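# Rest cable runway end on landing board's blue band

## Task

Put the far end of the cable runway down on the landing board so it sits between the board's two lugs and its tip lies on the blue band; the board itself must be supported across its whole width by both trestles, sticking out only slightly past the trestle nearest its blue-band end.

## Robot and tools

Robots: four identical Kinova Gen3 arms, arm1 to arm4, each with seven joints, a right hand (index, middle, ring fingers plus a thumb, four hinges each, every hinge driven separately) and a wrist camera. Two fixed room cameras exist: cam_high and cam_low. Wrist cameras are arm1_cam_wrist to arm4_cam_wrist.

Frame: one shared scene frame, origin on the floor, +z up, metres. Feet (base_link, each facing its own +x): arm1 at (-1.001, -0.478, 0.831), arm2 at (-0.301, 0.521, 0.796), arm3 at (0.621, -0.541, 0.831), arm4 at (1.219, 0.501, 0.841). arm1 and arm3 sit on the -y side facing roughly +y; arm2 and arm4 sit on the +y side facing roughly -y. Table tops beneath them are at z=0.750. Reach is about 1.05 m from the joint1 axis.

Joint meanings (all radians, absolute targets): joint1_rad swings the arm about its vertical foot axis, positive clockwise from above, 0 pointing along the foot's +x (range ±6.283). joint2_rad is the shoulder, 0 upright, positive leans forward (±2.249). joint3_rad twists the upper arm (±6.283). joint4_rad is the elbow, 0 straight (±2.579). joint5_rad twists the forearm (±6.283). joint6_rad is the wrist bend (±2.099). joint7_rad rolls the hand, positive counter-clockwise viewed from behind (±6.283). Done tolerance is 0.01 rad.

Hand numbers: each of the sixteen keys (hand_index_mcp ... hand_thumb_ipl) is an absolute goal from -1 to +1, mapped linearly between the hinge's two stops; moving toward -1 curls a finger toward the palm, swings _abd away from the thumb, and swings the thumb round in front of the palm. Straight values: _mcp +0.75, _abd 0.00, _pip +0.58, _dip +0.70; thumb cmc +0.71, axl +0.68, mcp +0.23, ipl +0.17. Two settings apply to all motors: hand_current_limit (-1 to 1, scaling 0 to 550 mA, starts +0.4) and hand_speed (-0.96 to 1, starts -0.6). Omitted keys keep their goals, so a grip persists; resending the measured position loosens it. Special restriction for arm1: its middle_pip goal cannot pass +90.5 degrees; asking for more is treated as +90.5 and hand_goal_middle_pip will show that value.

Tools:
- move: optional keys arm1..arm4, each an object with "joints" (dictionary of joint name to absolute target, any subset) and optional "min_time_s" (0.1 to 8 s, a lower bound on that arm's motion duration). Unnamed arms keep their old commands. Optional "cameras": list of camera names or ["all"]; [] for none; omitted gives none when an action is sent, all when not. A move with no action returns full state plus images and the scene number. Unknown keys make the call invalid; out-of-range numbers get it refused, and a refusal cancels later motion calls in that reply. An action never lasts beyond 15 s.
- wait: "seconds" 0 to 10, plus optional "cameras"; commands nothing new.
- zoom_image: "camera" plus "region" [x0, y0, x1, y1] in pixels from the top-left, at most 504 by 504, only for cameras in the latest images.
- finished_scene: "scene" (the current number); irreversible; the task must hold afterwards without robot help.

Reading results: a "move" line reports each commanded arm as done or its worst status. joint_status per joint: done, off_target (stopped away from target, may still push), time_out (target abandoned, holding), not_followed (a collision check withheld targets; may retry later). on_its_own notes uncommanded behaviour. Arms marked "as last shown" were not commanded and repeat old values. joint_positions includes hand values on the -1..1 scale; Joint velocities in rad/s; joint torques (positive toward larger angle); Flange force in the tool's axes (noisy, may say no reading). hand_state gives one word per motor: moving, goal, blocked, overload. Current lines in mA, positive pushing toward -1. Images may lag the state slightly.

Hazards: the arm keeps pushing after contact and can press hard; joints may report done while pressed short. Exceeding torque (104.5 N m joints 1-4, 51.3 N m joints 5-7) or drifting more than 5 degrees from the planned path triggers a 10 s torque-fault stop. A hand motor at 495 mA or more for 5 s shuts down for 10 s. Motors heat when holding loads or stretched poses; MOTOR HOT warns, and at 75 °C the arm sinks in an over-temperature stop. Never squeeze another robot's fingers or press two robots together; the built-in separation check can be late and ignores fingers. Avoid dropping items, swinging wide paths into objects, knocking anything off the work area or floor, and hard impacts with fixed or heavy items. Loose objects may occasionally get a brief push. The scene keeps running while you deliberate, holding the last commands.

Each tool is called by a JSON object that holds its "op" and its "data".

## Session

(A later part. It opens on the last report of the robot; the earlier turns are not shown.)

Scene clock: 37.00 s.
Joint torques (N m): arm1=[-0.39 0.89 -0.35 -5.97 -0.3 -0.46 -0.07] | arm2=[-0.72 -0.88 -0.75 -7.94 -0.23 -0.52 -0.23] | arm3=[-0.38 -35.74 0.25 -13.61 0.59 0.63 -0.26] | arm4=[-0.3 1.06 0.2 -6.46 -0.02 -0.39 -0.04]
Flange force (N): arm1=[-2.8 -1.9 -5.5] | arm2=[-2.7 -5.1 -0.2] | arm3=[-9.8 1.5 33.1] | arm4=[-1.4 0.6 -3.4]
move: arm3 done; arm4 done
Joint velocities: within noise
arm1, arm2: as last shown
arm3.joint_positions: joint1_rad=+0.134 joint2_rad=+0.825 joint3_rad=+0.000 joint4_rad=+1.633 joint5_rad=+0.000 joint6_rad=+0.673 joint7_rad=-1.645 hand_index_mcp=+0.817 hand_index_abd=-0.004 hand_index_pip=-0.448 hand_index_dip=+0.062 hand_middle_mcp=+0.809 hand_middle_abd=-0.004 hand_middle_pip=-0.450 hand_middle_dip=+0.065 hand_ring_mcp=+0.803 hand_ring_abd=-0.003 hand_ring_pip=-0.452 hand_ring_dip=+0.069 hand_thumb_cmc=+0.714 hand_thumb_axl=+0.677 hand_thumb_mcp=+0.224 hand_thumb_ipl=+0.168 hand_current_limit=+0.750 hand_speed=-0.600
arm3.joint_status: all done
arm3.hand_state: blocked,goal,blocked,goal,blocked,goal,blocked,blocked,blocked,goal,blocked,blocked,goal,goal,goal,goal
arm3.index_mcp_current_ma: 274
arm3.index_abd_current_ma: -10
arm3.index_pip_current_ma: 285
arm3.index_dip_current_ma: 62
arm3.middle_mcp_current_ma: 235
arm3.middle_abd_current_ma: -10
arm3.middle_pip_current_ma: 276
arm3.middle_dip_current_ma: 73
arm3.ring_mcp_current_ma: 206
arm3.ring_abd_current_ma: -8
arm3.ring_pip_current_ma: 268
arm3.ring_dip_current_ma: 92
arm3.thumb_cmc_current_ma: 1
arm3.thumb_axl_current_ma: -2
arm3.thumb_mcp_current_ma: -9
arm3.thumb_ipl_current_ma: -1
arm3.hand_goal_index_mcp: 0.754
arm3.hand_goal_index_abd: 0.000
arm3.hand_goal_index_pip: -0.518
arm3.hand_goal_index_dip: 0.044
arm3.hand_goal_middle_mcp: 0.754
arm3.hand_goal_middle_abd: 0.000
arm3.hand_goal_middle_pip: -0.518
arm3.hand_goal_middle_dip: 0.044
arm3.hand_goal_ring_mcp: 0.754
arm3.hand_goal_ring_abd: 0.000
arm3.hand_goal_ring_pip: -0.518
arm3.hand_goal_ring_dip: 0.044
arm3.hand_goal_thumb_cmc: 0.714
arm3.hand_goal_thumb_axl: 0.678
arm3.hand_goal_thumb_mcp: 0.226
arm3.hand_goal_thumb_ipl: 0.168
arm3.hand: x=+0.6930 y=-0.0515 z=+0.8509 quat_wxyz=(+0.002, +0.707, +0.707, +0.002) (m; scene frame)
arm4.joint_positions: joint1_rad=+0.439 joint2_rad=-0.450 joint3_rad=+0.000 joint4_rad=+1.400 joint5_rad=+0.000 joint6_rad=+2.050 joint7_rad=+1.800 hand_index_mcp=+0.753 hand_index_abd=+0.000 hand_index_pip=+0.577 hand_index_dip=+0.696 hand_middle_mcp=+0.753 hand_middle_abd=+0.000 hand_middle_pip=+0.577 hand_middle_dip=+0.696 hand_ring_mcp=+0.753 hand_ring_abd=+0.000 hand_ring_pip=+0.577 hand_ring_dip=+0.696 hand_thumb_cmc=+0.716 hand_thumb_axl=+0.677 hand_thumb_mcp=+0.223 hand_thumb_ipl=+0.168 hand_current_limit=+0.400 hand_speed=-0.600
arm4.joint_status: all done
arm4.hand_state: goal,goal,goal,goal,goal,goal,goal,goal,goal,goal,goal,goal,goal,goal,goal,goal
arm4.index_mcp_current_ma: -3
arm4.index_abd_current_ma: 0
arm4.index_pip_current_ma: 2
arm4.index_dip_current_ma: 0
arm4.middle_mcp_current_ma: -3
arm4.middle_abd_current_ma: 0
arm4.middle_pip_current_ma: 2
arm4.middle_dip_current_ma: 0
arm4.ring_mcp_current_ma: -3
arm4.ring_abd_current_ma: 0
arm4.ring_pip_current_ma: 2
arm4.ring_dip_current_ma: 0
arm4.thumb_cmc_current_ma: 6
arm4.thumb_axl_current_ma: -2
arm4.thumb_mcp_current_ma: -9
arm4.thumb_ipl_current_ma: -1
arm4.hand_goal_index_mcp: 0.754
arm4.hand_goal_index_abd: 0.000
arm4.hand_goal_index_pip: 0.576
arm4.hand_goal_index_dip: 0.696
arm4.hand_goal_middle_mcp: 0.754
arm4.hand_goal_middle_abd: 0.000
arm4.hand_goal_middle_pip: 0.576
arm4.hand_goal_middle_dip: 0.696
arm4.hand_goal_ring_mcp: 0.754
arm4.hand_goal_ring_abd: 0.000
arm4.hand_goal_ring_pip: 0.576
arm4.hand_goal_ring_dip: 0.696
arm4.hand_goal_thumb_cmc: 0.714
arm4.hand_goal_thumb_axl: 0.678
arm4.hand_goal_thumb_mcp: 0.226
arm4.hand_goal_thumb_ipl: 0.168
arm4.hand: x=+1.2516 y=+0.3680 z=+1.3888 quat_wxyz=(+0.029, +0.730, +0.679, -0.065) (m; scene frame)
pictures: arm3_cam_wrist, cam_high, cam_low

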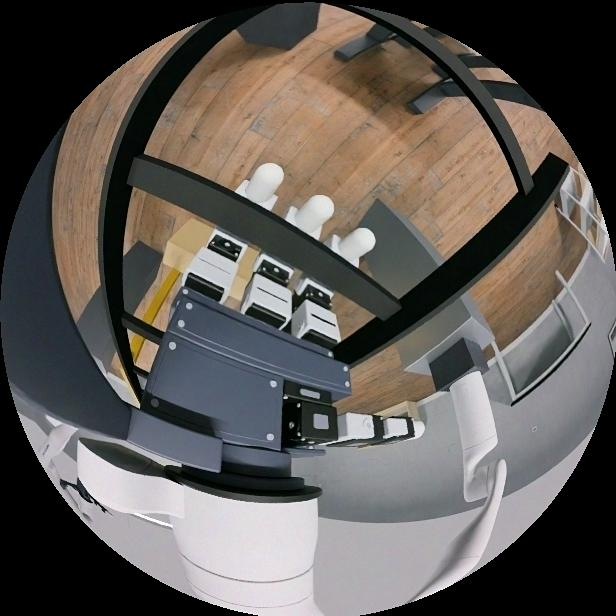

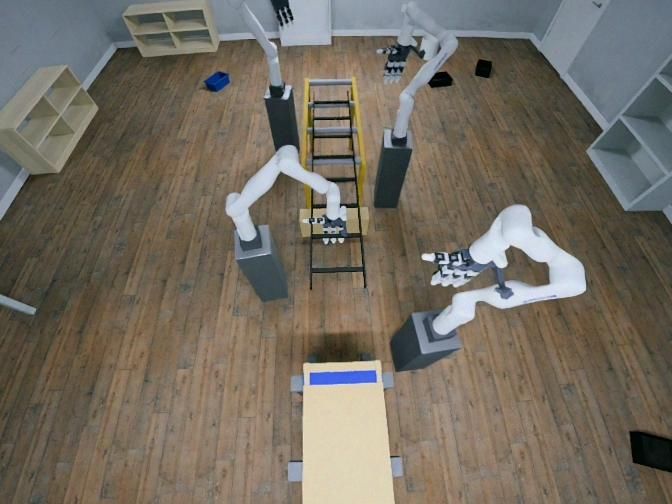

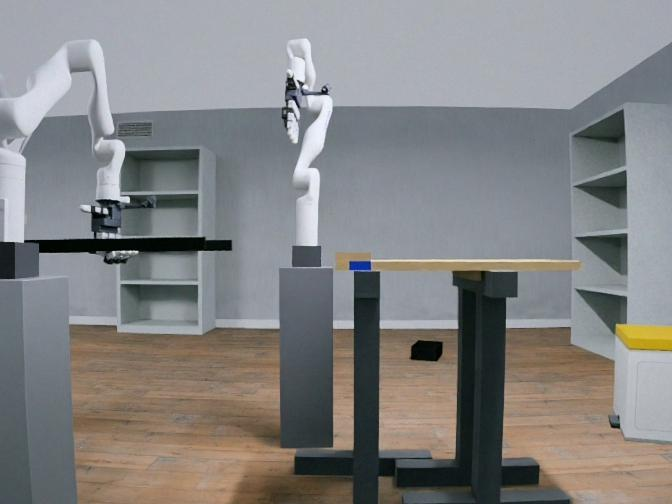

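{"op": "move", "data": {"arm3": {"joints": {"joint1_rad": 0.4156, "joint2_rad": 0.8534, "joint4_rad": 1.5657, "joint6_rad": 0.7134, "joint7_rad": -1.3635}, "min_time_s": 4.5}, "cameras": []}}

{"op": "move", "data": {"arm3": {"joints": {"joint1_rad": 0.6407, "joint2_rad": 0.9342, "joint4_rad": 1.3689, "joint6_rad": 0.8316, "joint7_rad": -1.1383}, "min_time_s": 4.2}, "cameras": ["cam_high"]}}

{"op": "move", "data": {"arm3": {"joints": {"joint1_rad": 0.7800, "joint2_rad": 1.0333, "joint4_rad": 1.1322, "joint6_rad": 0.9708, "joint7_rad": -0.9990}, "min_time_s": 3.5}, "cameras": ["arm3_cam_wrist", "cam_high", "cam_low"]}}

{"op": "zoom_image", "data": {"camera": "cam_high", "region": [280, 290, 400, 410]}}

{"op": "zoom_image", "data": {"camera": "cam_low", "region": [240, 200, 440, 300]}}

Scene clock: 42.33 s.
Joint torques (N m): arm1=[-0.44 0.88 -0.37 -5.95 -0.27 -0.48 -0.07] | arm2=[-0.73 -0.89 -0.7 -7.97 -0.23 -0.53 -0.28] | arm3=[-0.11 -34.9 0.49 -13.41 0.75 0.45 -0.19] | arm4=[-0.43 1.23 0.13 -6.59 -0.08 -0.42 -0.07]
Flange force (N): arm1=[-2.9 -2.0 -5.6] | arm2=[-2.7 -5.0 -0.2] | arm3=[-9.6 -1.8 28.9] | arm4=[-0.8 0.4 -2.8]
move: arm3 done
Joint velocities: within noise
arm1.joint_positions: joint1_rad=-0.280 joint2_rad=-0.473 joint3_rad=-0.029 joint4_rad=+1.415 joint5_rad=-0.069 joint6_rad=+1.950 joint7_rad=+1.873 hand_index_mcp=+0.753 hand_index_abd=+0.000 hand_index_pip=+0.577 hand_index_dip=+0.696 hand_middle_mcp=+0.753 hand_middle_abd=+0.000 hand_middle_pip=+0.577 hand_middle_dip=+0.696 hand_ring_mcp=+0.753 hand_ring_abd=+0.000 hand_ring_pip=+0.577 hand_ring_dip=+0.696 hand_thumb_cmc=+0.714 hand_thumb_axl=+0.677 hand_thumb_mcp=+0.224 hand_thumb_ipl=+0.168 hand_current_limit=+0.400 hand_speed=-0.600
arm1.joint_status: not commanded
arm1.hand_state: goal,goal,goal,goal,goal,goal,goal,goal,goal,goal,goal,goal,goal,goal,goal,goal
arm1.index_mcp_current_ma: 0
arm1.index_abd_current_ma: 0
arm1.index_pip_current_ma: 0
arm1.index_dip_current_ma: 0
arm1.middle_mcp_current_ma: 0
arm1.middle_abd_current_ma: 0
arm1.middle_pip_current_ma: 0
arm1.middle_dip_current_ma: 0
arm1.ring_mcp_current_ma: 0
arm1.ring_abd_current_ma: 0
arm1.ring_pip_current_ma: 0
arm1.ring_dip_current_ma: 0
arm1.thumb_cmc_current_ma: 0
arm1.thumb_axl_current_ma: 0
arm1.thumb_mcp_current_ma: 0
arm1.thumb_ipl_current_ma: 0
arm1.hand_goal_index_mcp: 0.754
arm1.hand_goal_index_abd: 0.000
arm1.hand_goal_index_pip: 0.576
arm1.hand_goal_index_dip: 0.696
arm1.hand_goal_middle_mcp: 0.754
arm1.hand_goal_middle_abd: 0.000
arm1.hand_goal_middle_pip: 0.576
arm1.hand_goal_middle_dip: 0.696
arm1.hand_goal_ring_mcp: 0.754
arm1.hand_goal_ring_abd: 0.000
arm1.hand_goal_ring_pip: 0.576
arm1.hand_goal_ring_dip: 0.696
arm1.hand_goal_thumb_cmc: 0.714
arm1.hand_goal_thumb_axl: 0.678
arm1.hand_goal_thumb_mcp: 0.226
arm1.hand_goal_thumb_ipl: 0.168
arm1.hand: x=-1.1081 y=-0.3649 z=+1.3863 quat_wxyz=(+0.077, -0.856, +0.501, +0.099) (m; scene frame)
arm2.joint_positions: joint1_rad=-0.121 joint2_rad=-0.472 joint3_rad=-0.101 joint4_rad=+1.437 joint5_rad=-0.008 joint6_rad=+2.009 joint7_rad=+1.832 hand_index_mcp=+0.753 hand_index_abd=+0.000 hand_index_pip=+0.577 hand_index_dip=+0.696 hand_middle_mcp=+0.753 hand_middle_abd=+0.000 hand_middle_pip=+0.577 hand_middle_dip=+0.696 hand_ring_mcp=+0.753 hand_ring_abd=+0.000 hand_ring_pip=+0.577 hand_ring_dip=+0.696 hand_thumb_cmc=+0.714 hand_thumb_axl=+0.677 hand_thumb_mcp=+0.224 hand_thumb_ipl=+0.168 hand_current_limit=+0.400 hand_speed=-0.600
arm2.joint_status: not commanded
arm2.hand_state: goal,goal,goal,goal,goal,goal,goal,goal,goal,goal,goal,goal,goal,goal,goal,goal
arm2.index_mcp_current_ma: 0
arm2.index_abd_current_ma: 0
arm2.index_pip_current_ma: 0
arm2.index_dip_current_ma: 0
arm2.middle_mcp_current_ma: 0
arm2.middle_abd_current_ma: 0
arm2.middle_pip_current_ma: 0
arm2.middle_dip_current_ma: 0
arm2.ring_mcp_current_ma: 0
arm2.ring_abd_current_ma: 0
arm2.ring_pip_current_ma: 0
arm2.ring_dip_current_ma: 0
arm2.thumb_cmc_current_ma: 0
arm2.thumb_axl_current_ma: 0
arm2.thumb_mcp_current_ma: -1
arm2.thumb_ipl_current_ma: 0
arm2.hand_goal_index_mcp: 0.754
arm2.hand_goal_index_abd: 0.000
arm2.hand_goal_index_pip: 0.576
arm2.hand_goal_index_dip: 0.696
arm2.hand_goal_middle_mcp: 0.754
arm2.hand_goal_middle_abd: 0.000
arm2.hand_goal_middle_pip: 0.576
arm2.hand_goal_middle_dip: 0.696
arm2.hand_goal_ring_mcp: 0.754
arm2.hand_goal_ring_abd: 0.000
arm2.hand_goal_ring_pip: 0.576
arm2.hand_goal_ring_dip: 0.696
arm2.hand_goal_thumb_cmc: 0.714
arm2.hand_goal_thumb_axl: 0.678
arm2.hand_goal_thumb_mcp: 0.226
arm2.hand_goal_thumb_ipl: 0.168
arm2.hand: x=-0.2058 y=+0.4111 z=+1.3329 quat_wxyz=(+0.032, +0.565, +0.821, -0.078) (m; scene frame)
arm3.joint_positions: joint1_rad=+0.416 joint2_rad=+0.853 joint3_rad=+0.000 joint4_rad=+1.566 joint5_rad=+0.000 joint6_rad=+0.713 joint7_rad=-1.364 hand_index_mcp=+0.821 hand_index_abd=-0.005 hand_index_pip=-0.442 hand_index_dip=+0.065 hand_middle_mcp=+0.814 hand_middle_abd=-0.005 hand_middle_pip=-0.447 hand_middle_dip=+0.066 hand_ring_mcp=+0.806 hand_ring_abd=-0.005 hand_ring_pip=-0.452 hand_ring_dip=+0.070 hand_thumb_cmc=+0.714 hand_thumb_axl=+0.677 hand_thumb_mcp=+0.224 hand_thumb_ipl=+0.168 hand_current_limit=+0.750 hand_speed=-0.600
arm3.joint_status: all done
arm3.hand_state: blocked,goal,blocked,blocked,blocked,goal,blocked,blocked,blocked,goal,blocked,blocked,goal,goal,goal,goal
arm3.index_mcp_current_ma: 294
arm3.index_abd_current_ma: -12
arm3.index_pip_current_ma: 312
arm3.index_dip_current_ma: 73
arm3.middle_mcp_current_ma: 255
arm3.middle_abd_current_ma: -12
arm3.middle_pip_current_ma: 290
arm3.middle_dip_current_ma: 79
arm3.ring_mcp_current_ma: 218
arm3.ring_abd_current_ma: -11
arm3.ring_pip_current_ma: 269
arm3.ring_dip_current_ma: 96
arm3.thumb_cmc_current_ma: 1
arm3.thumb_axl_current_ma: -2
arm3.thumb_mcp_current_ma: -9
arm3.thumb_ipl_current_ma: -1
arm3.hand_goal_index_mcp: 0.754
arm3.hand_goal_index_abd: 0.000
arm3.hand_goal_index_pip: -0.518
arm3.hand_goal_index_dip: 0.044
arm3.hand_goal_middle_mcp: 0.754
arm3.hand_goal_middle_abd: 0.000
arm3.hand_goal_middle_pip: -0.518
arm3.hand_goal_middle_dip: 0.044
arm3.hand_goal_ring_mcp: 0.754
arm3.hand_goal_ring_abd: 0.000
arm3.hand_goal_ring_pip: -0.518
arm3.hand_goal_ring_dip: 0.044
arm3.hand_goal_thumb_cmc: 0.714
arm3.hand_goal_thumb_axl: 0.678
arm3.hand_goal_thumb_mcp: 0.226
arm3.hand_goal_thumb_ipl: 0.168
arm3.hand: x=+0.8389 y=-0.0517 z=+0.8510 quat_wxyz=(+0.003, +0.707, +0.707, +0.002) (m; scene frame)
arm4: as last shown
pictures: none
No camera images: "cameras" was empty.

Scene clock: 46.83 s.
Joint torques (N m): arm1=[-0.45 0.89 -0.4 -5.94 -0.28 -0.49 -0.09] | arm2=[-0.77 -0.88 -0.73 -7.96 -0.21 -0.5 -0.28] | arm3=[0.13 -39.68 0.92 -15.99 0.86 0.34 -0.32] | arm4=[-0.4 1.16 0.19 -6.55 -0.06 -0.39 -0.07]
Flange force (N): arm1=[-2.8 -2.1 -5.7] | arm2=[-2.7 -5.1 -0.1] | arm3=[-11.2 -5.2 31.9] | arm4=[-1.1 0.5 -3.0]
move: arm3 done
Joint velocities: within noise
arm1, arm2, arm4: as last shown
arm3.joint_positions: joint1_rad=+0.641 joint2_rad=+0.934 joint3_rad=+0.000 joint4_rad=+1.369 joint5_rad=+0.000 joint6_rad=+0.832 joint7_rad=-1.138 hand_index_mcp=+0.822 hand_index_abd=-0.007 hand_index_pip=-0.442 hand_index_dip=+0.065 hand_middle_mcp=+0.814 hand_middle_abd=-0.007 hand_middle_pip=-0.447 hand_middle_dip=+0.066 hand_ring_mcp=+0.806 hand_ring_abd=-0.005 hand_ring_pip=-0.452 hand_ring_dip=+0.070 hand_thumb_cmc=+0.714 hand_thumb_axl=+0.677 hand_thumb_mcp=+0.224 hand_thumb_ipl=+0.168 hand_current_limit=+0.750 hand_speed=-0.600
arm3.joint_status: all done
arm3.hand_state: blocked,goal,blocked,blocked,blocked,goal,blocked,blocked,blocked,goal,blocked,blocked,goal,goal,goal,goal
arm3.index_mcp_current_ma: 297
arm3.index_abd_current_ma: -18
arm3.index_pip_current_ma: 314
arm3.index_dip_current_ma: 73
arm3.middle_mcp_current_ma: 255
arm3.middle_abd_current_ma: -17
arm3.middle_pip_current_ma: 290
arm3.middle_dip_current_ma: 79
arm3.ring_mcp_current_ma: 218
arm3.ring_abd_current_ma: -13
arm3.ring_pip_current_ma: 269
arm3.ring_dip_current_ma: 96
arm3.thumb_cmc_current_ma: 1
arm3.thumb_axl_current_ma: -2
arm3.thumb_mcp_current_ma: -9
arm3.thumb_ipl_current_ma: -1
arm3.hand_goal_index_mcp: 0.754
arm3.hand_goal_index_abd: 0.000
arm3.hand_goal_index_pip: -0.518
arm3.hand_goal_index_dip: 0.044
arm3.hand_goal_middle_mcp: 0.754
arm3.hand_goal_middle_abd: 0.000
arm3.hand_goal_middle_pip: -0.518
arm3.hand_goal_middle_dip: 0.044
arm3.hand_goal_ring_mcp: 0.754
arm3.hand_goal_ring_abd: 0.000
arm3.hand_goal_ring_pip: -0.518
arm3.hand_goal_ring_dip: 0.044
arm3.hand_goal_thumb_cmc: 0.714
arm3.hand_goal_thumb_axl: 0.678
arm3.hand_goal_thumb_mcp: 0.226
arm3.hand_goal_thumb_ipl: 0.168
arm3.hand: x=+0.9692 y=-0.0520 z=+0.8511 quat_wxyz=(+0.005, +0.707, +0.707, +0.002) (m; scene frame)
pictures: cam_high

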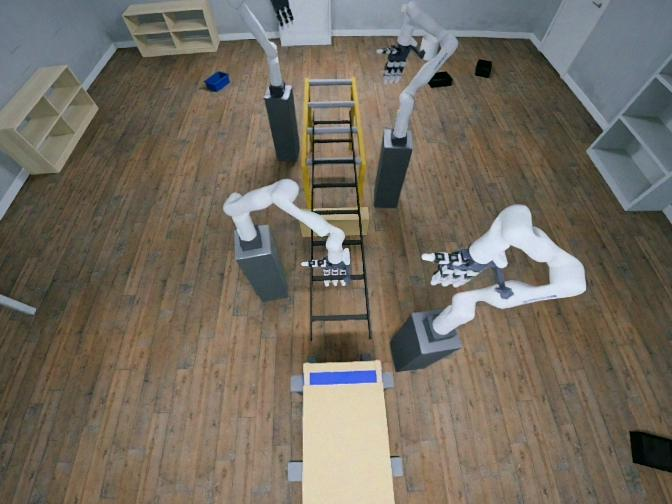

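Scene clock: 50.63 s.
Joint torques (N m): arm1=[-0.42 0.83 -0.35 -5.86 -0.28 -0.5 -0.11] | arm2=[-0.78 -0.89 -0.71 -7.99 -0.21 -0.53 -0.3] | arm3=[0.21 -44.26 1.1 -18.36 1.04 0.16 -0.4] | arm4=[-0.42 1.11 0.11 -6.53 -0.11 -0.39 -0.03]
Flange force (N): arm1=[-3.1 -2.1 -6.1] | arm2=[-2.7 -5.0 -0.1] | arm3=[-12.9 -8.4 33.7] | arm4=[-1.2 0.3 -3.1]
move: arm3 done
Joint velocities: within noise
arm1, arm2, arm4: as last shown
arm3.joint_positions: joint1_rad=+0.780 joint2_rad=+1.033 joint3_rad=+0.000 joint4_rad=+1.132 joint5_rad=+0.000 joint6_rad=+0.971 joint7_rad=-0.999 hand_index_mcp=+0.823 hand_index_abd=-0.008 hand_index_pip=-0.438 hand_index_dip=+0.065 hand_middle_mcp=+0.814 hand_middle_abd=-0.008 hand_middle_pip=-0.447 hand_middle_dip=+0.066 hand_ring_mcp=+0.806 hand_ring_abd=-0.006 hand_ring_pip=-0.452 hand_ring_dip=+0.070 hand_thumb_cmc=+0.714 hand_thumb_axl=+0.677 hand_thumb_mcp=+0.224 hand_thumb_ipl=+0.168 hand_current_limit=+0.750 hand_speed=-0.600
arm3.joint_status: all done
arm3.hand_state: blocked,goal,blocked,blocked,blocked,goal,blocked,blocked,blocked,goal,blocked,blocked,goal,goal,goal,goal
arm3.index_mcp_current_ma: 300
arm3.index_abd_current_ma: -22
arm3.index_pip_current_ma: 331
arm3.index_dip_current_ma: 73
arm3.middle_mcp_current_ma: 255
arm3.middle_abd_current_ma: -21
arm3.middle_pip_current_ma: 290
arm3.middle_dip_current_ma: 79
arm3.ring_mcp_current_ma: 218
arm3.ring_abd_current_ma: -15
arm3.ring_pip_current_ma: 269
arm3.ring_dip_current_ma: 96
arm3.thumb_cmc_current_ma: 1
arm3.thumb_axl_current_ma: -2
arm3.thumb_mcp_current_ma: -9
arm3.thumb_ipl_current_ma: -1
arm3.hand_goal_index_mcp: 0.754
arm3.hand_goal_index_abd: 0.000
arm3.hand_goal_index_pip: -0.518
arm3.hand_goal_index_dip: 0.044
arm3.hand_goal_middle_mcp: 0.754
arm3.hand_goal_middle_abd: 0.000
arm3.hand_goal_middle_pip: -0.518
arm3.hand_goal_middle_dip: 0.044
arm3.hand_goal_ring_mcp: 0.754
arm3.hand_goal_ring_abd: 0.000
arm3.hand_goal_ring_pip: -0.518
arm3.hand_goal_ring_dip: 0.044
arm3.hand_goal_thumb_cmc: 0.714
arm3.hand_goal_thumb_axl: 0.678
arm3.hand_goal_thumb_mcp: 0.226
arm3.hand_goal_thumb_ipl: 0.168
arm3.hand: x=+1.0642 y=-0.0521 z=+0.8511 quat_wxyz=(+0.005, +0.707, +0.707, +0.001) (m; scene frame)
pictures: arm3_cam_wrist, cam_high, cam_low

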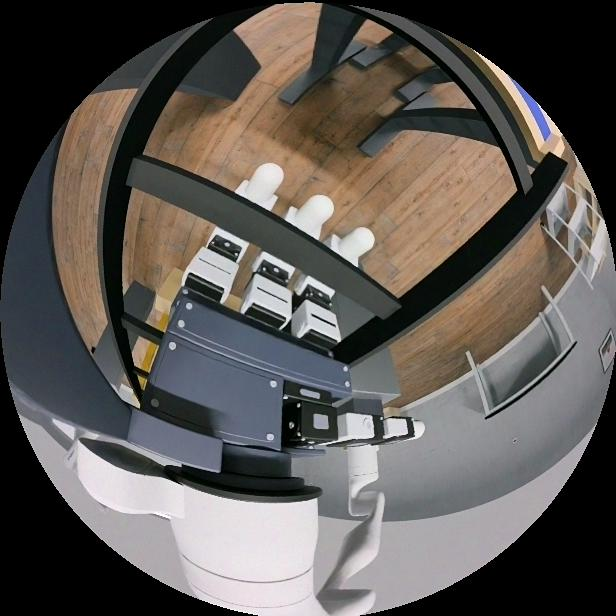

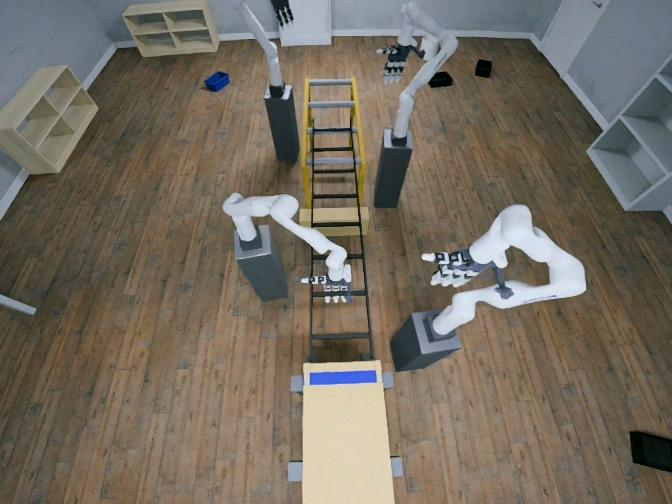

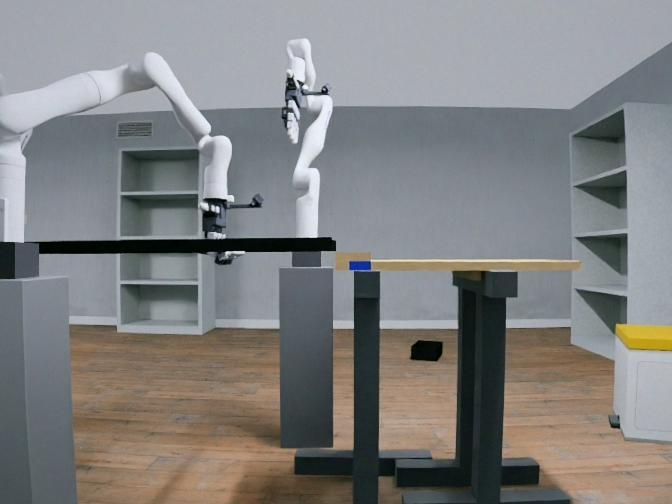

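Scaled by 4.200 from the camera's 672x504 image, which has a finer 960x720 frame.

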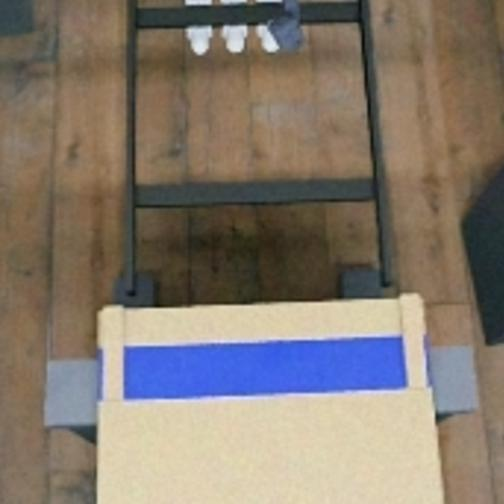

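Scaled by 2.520 from the camera's 672x504 image, which has a finer 960x720 frame.

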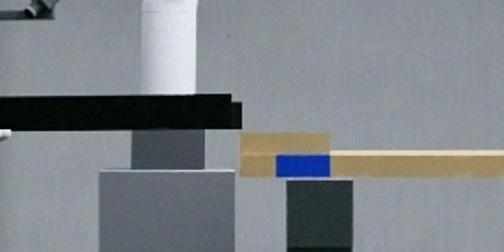

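{"op": "move", "data": {"arm3": {"joints": {"joint1_rad": 0.8824, "joint2_rad": 1.1612, "joint4_rad": 0.8322, "joint6_rad": 1.1440, "joint7_rad": -0.8966}, "min_time_s": 3.5}, "cameras": ["arm3_cam_wrist", "arm4_cam_wrist", "cam_high", "cam_low"]}}

{"op": "zoom_image", "data": {"camera": "cam_high", "region": [280, 310, 400, 430]}}

{"op": "zoom_image", "data": {"camera": "cam_low", "region": [240, 200, 440, 300]}}

{"op": "zoom_image", "data": {"camera": "arm4_cam_wrist", "region": [360, 60, 520, 260]}}

Scene clock: 55.33 s.
Joint torques (N m): arm1=[-0.46 0.88 -0.4 -5.94 -0.29 -0.48 -0.07] | arm2=[-0.79 -0.87 -0.69 -7.98 -0.24 -0.52 -0.25] | arm3=[0.28 -48.86 1.17 -20.63 1.17 0.05 -0.39] | arm4=[-0.39 1.18 0.14 -6.54 -0.07 -0.42 -0.01]
Flange force (N): arm1=[-2.9 -2.0 -5.7] | arm2=[-2.7 -4.9 -0.1] | arm3=[-16.5 -13.6 35.4] | arm4=[-1.0 0.6 -3.1]
move: arm3 done
Joint velocities: within noise
arm1, arm2, arm4: as last shown
arm3.joint_positions: joint1_rad=+0.882 joint2_rad=+1.161 joint3_rad=+0.000 joint4_rad=+0.832 joint5_rad=+0.000 joint6_rad=+1.144 joint7_rad=-0.897 hand_index_mcp=+0.823 hand_index_abd=-0.009 hand_index_pip=-0.436 hand_index_dip=+0.065 hand_middle_mcp=+0.814 hand_middle_abd=-0.009 hand_middle_pip=-0.447 hand_middle_dip=+0.066 hand_ring_mcp=+0.806 hand_ring_abd=-0.006 hand_ring_pip=-0.452 hand_ring_dip=+0.070 hand_thumb_cmc=+0.714 hand_thumb_axl=+0.677 hand_thumb_mcp=+0.224 hand_thumb_ipl=+0.168 hand_current_limit=+0.750 hand_speed=-0.600
arm3.joint_status: all done
arm3.hand_state: blocked,goal,blocked,blocked,blocked,goal,blocked,blocked,blocked,goal,blocked,blocked,goal,goal,goal,goal
arm3.index_mcp_current_ma: 302
arm3.index_abd_current_ma: -24
arm3.index_pip_current_ma: 343
arm3.index_dip_current_ma: 73
arm3.middle_mcp_current_ma: 255
arm3.middle_abd_current_ma: -23
arm3.middle_pip_current_ma: 293
arm3.middle_dip_current_ma: 79
arm3.ring_mcp_current_ma: 218
arm3.ring_abd_current_ma: -17
arm3.ring_pip_current_ma: 269
arm3.ring_dip_current_ma: 96
arm3.thumb_cmc_current_ma: 1
arm3.thumb_axl_current_ma: -2
arm3.thumb_mcp_current_ma: -9
arm3.thumb_ipl_current_ma: -1
arm3.hand_goal_index_mcp: 0.754
arm3.hand_goal_index_abd: 0.000
arm3.hand_goal_index_pip: -0.518
arm3.hand_goal_index_dip: 0.044
arm3.hand_goal_middle_mcp: 0.754
arm3.hand_goal_middle_abd: 0.000
arm3.hand_goal_middle_pip: -0.518
arm3.hand_goal_middle_dip: 0.044
arm3.hand_goal_ring_mcp: 0.754
arm3.hand_goal_ring_abd: 0.000
arm3.hand_goal_ring_pip: -0.518
arm3.hand_goal_ring_dip: 0.044
arm3.hand_goal_thumb_cmc: 0.714
arm3.hand_goal_thumb_axl: 0.678
arm3.hand_goal_thumb_mcp: 0.226
arm3.hand_goal_thumb_ipl: 0.168
arm3.hand: x=+1.1461 y=-0.0520 z=+0.8509 quat_wxyz=(+0.006, +0.707, +0.707, +0.001) (m; scene frame)
pictures: arm3_cam_wrist, arm4_cam_wrist, cam_high, cam_low

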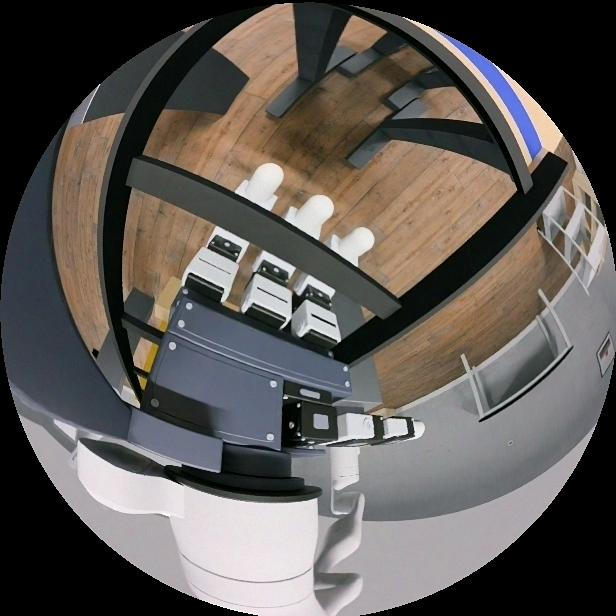

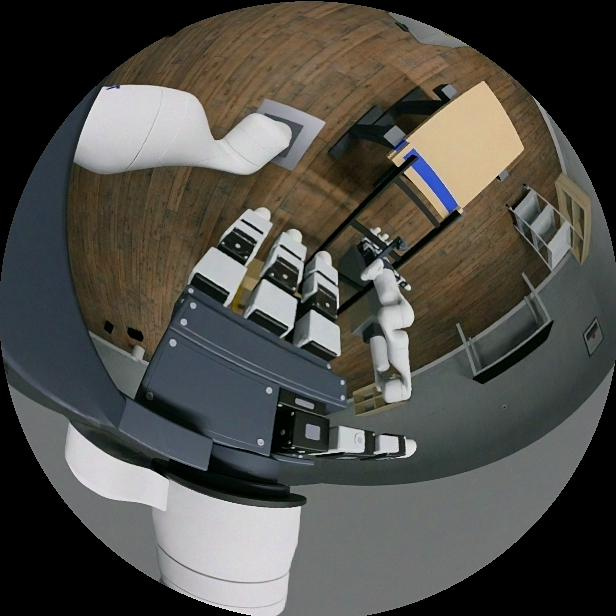

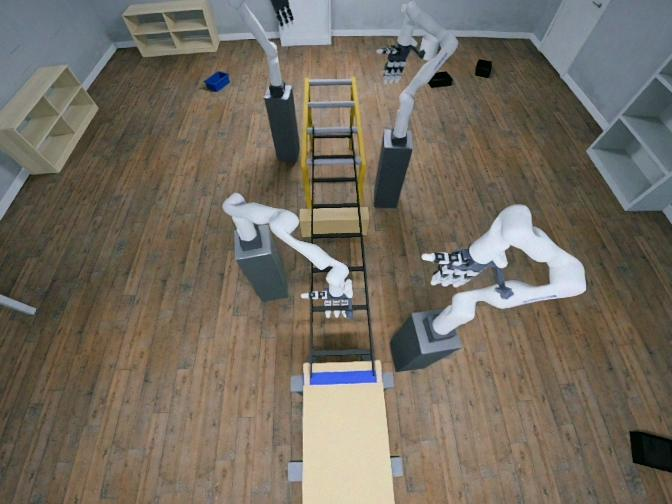

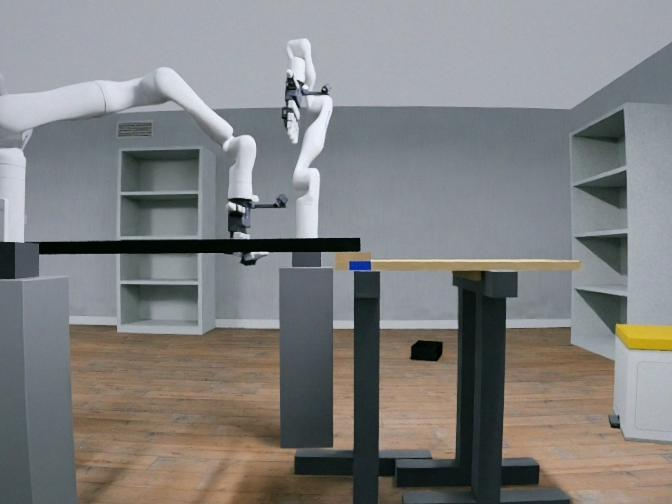

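Scaled by 4.200 from the camera's 672x504 image, which has a finer 960x720 frame.

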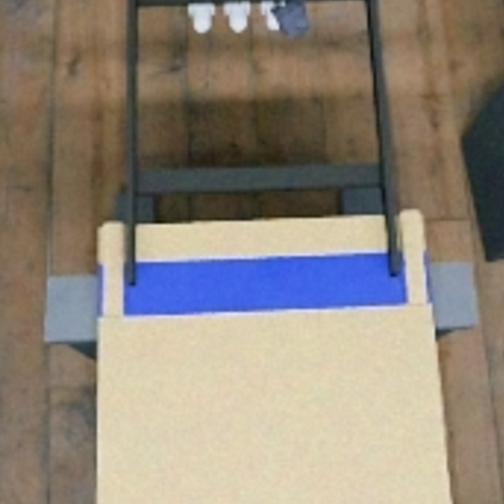

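Scaled by 2.520 from the camera's 672x504 image, which has a finer 960x720 frame.

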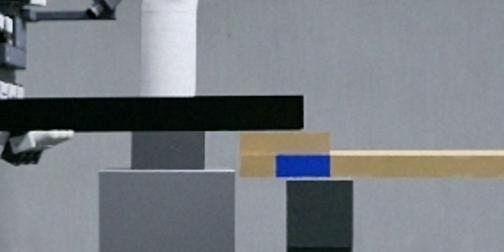

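Scaled by 2.520 from the camera's 616x616 image, which has a finer 880x880 frame.

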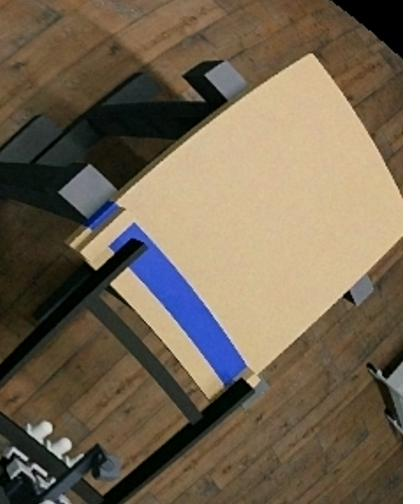

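{"op": "move", "data": {"arm3": {"joints": {"joint1_rad": 0.8816, "joint2_rad": 1.2148, "joint4_rad": 0.8391, "joint6_rad": 1.0835, "joint7_rad": -0.8974}, "min_time_s": 3.5}, "cameras": ["arm3_cam_wrist", "arm4_cam_wrist", "cam_high", "cam_low"]}}

{"op": "zoom_image", "data": {"camera": "cam_high", "region": [280, 310, 400, 430]}}

{"op": "zoom_image", "data": {"camera": "cam_low", "region": [240, 200, 440, 300]}}

{"op": "zoom_image", "data": {"camera": "arm4_cam_wrist", "region": [360, 60, 520, 260]}}

Scene clock: 59.70 s.
Joint torques (N m): arm1=[-0.48 0.9 -0.4 -5.9 -0.26 -0.47 -0.07] | arm2=[-0.78 -0.87 -0.73 -7.98 -0.24 -0.5 -0.29] | arm3=[-0.4 -24.01 -1.08 -9.45 -0.33 0.08 -0.45] | arm4=[-0.38 1.08 0.21 -6.5 -0.06 -0.38 -0.09]
Flange force (N): arm1=[-2.9 -2.0 -5.8] | arm2=[-2.7 -5.1 0.0] | arm3=[-15.4 -11.2 -3.0] | arm4=[-1.3 0.5 -3.3]
move: arm3 done
Joint velocities: within noise
arm1, arm2, arm4: as last shown
arm3.joint_positions: joint1_rad=+0.882 joint2_rad=+1.215 joint3_rad=+0.000 joint4_rad=+0.839 joint5_rad=+0.000 joint6_rad=+1.083 joint7_rad=-0.897 hand_index_mcp=+0.760 hand_index_abd=-0.003 hand_index_pip=-0.509 hand_index_dip=+0.047 hand_middle_mcp=+0.759 hand_middle_abd=-0.003 hand_middle_pip=-0.510 hand_middle_dip=+0.047 hand_ring_mcp=+0.759 hand_ring_abd=-0.003 hand_ring_pip=-0.511 hand_ring_dip=+0.047 hand_thumb_cmc=+0.714 hand_thumb_axl=+0.677 hand_thumb_mcp=+0.224 hand_thumb_ipl=+0.168 hand_current_limit=+0.750 hand_speed=-0.600
arm3.joint_status: all done
arm3.hand_state: goal,goal,goal,goal,goal,goal,goal,goal,goal,goal,goal,goal,goal,goal,goal,goal
arm3.index_mcp_current_ma: 18
arm3.index_abd_current_ma: -7
arm3.index_pip_current_ma: 26
arm3.index_dip_current_ma: 10
arm3.middle_mcp_current_ma: 17
arm3.middle_abd_current_ma: -7
arm3.middle_pip_current_ma: 23
arm3.middle_dip_current_ma: 9
arm3.ring_mcp_current_ma: 16
arm3.ring_abd_current_ma: -7
arm3.ring_pip_current_ma: 21
arm3.ring_dip_current_ma: 9
arm3.thumb_cmc_current_ma: 1
arm3.thumb_axl_current_ma: -2
arm3.thumb_mcp_current_ma: -9
arm3.thumb_ipl_current_ma: -1
arm3.hand_goal_index_mcp: 0.754
arm3.hand_goal_index_abd: 0.000
arm3.hand_goal_index_pip: -0.518
arm3.hand_goal_index_dip: 0.044
arm3.hand_goal_middle_mcp: 0.754
arm3.hand_goal_middle_abd: 0.000
arm3.hand_goal_middle_pip: -0.518
arm3.hand_goal_middle_dip: 0.044
arm3.hand_goal_ring_mcp: 0.754
arm3.hand_goal_ring_abd: 0.000
arm3.hand_goal_ring_pip: -0.518
arm3.hand_goal_ring_dip: 0.044
arm3.hand_goal_thumb_cmc: 0.714
arm3.hand_goal_thumb_axl: 0.678
arm3.hand_goal_thumb_mcp: 0.226
arm3.hand_goal_thumb_ipl: 0.168
arm3.hand: x=+1.1460 y=-0.0520 z=+0.8129 quat_wxyz=(+0.006, +0.707, +0.707, +0.001) (m; scene frame)
pictures: arm3_cam_wrist, arm4_cam_wrist, cam_high, cam_low

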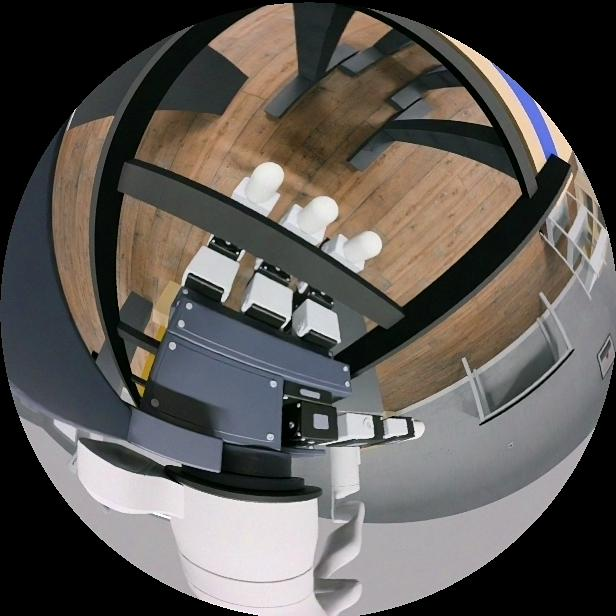

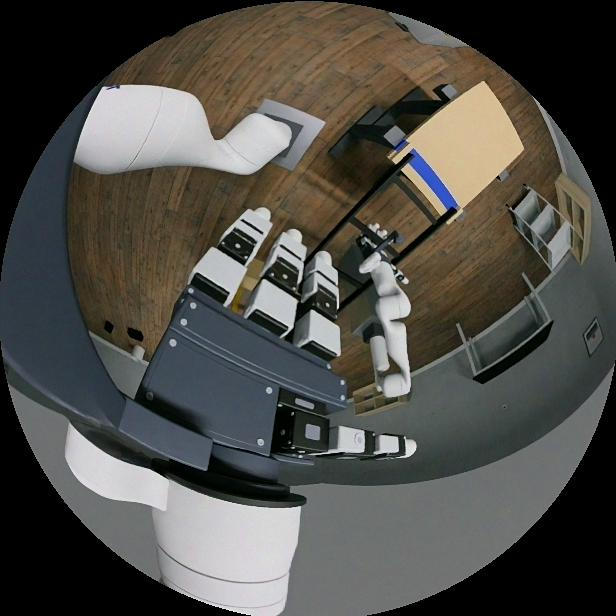

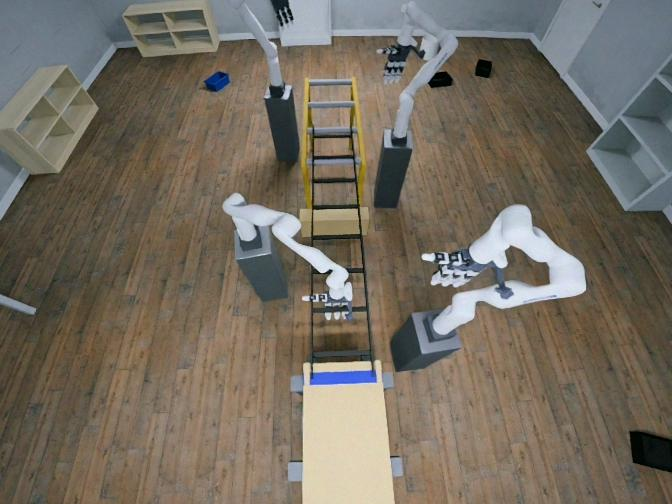

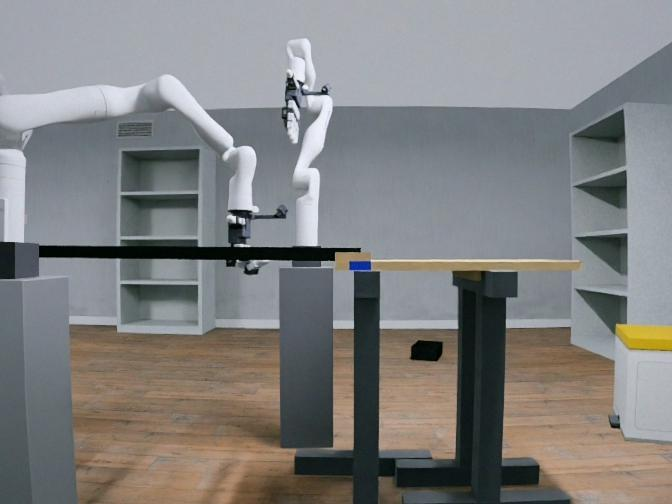

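Scaled by 4.200 from the camera's 672x504 image, which has a finer 960x720 frame.

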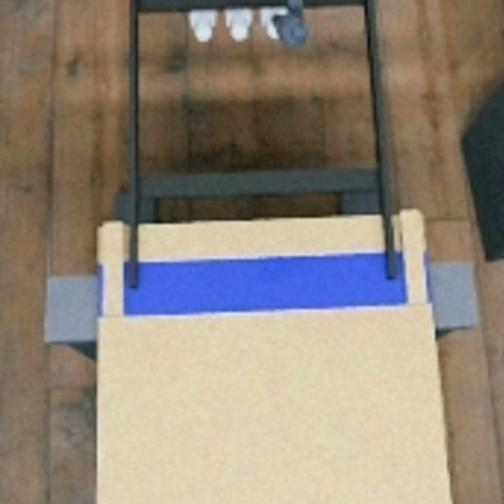

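Scaled by 2.520 from the camera's 672x504 image, which has a finer 960x720 frame.

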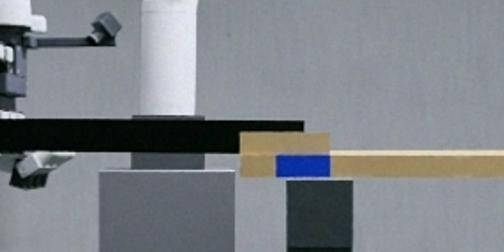

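Scaled by 2.520 from the camera's 616x616 image, which has a finer 880x880 frame.

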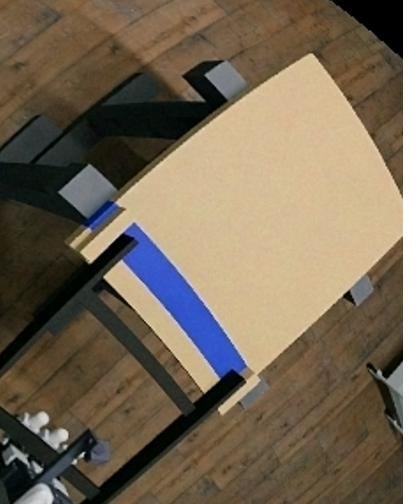

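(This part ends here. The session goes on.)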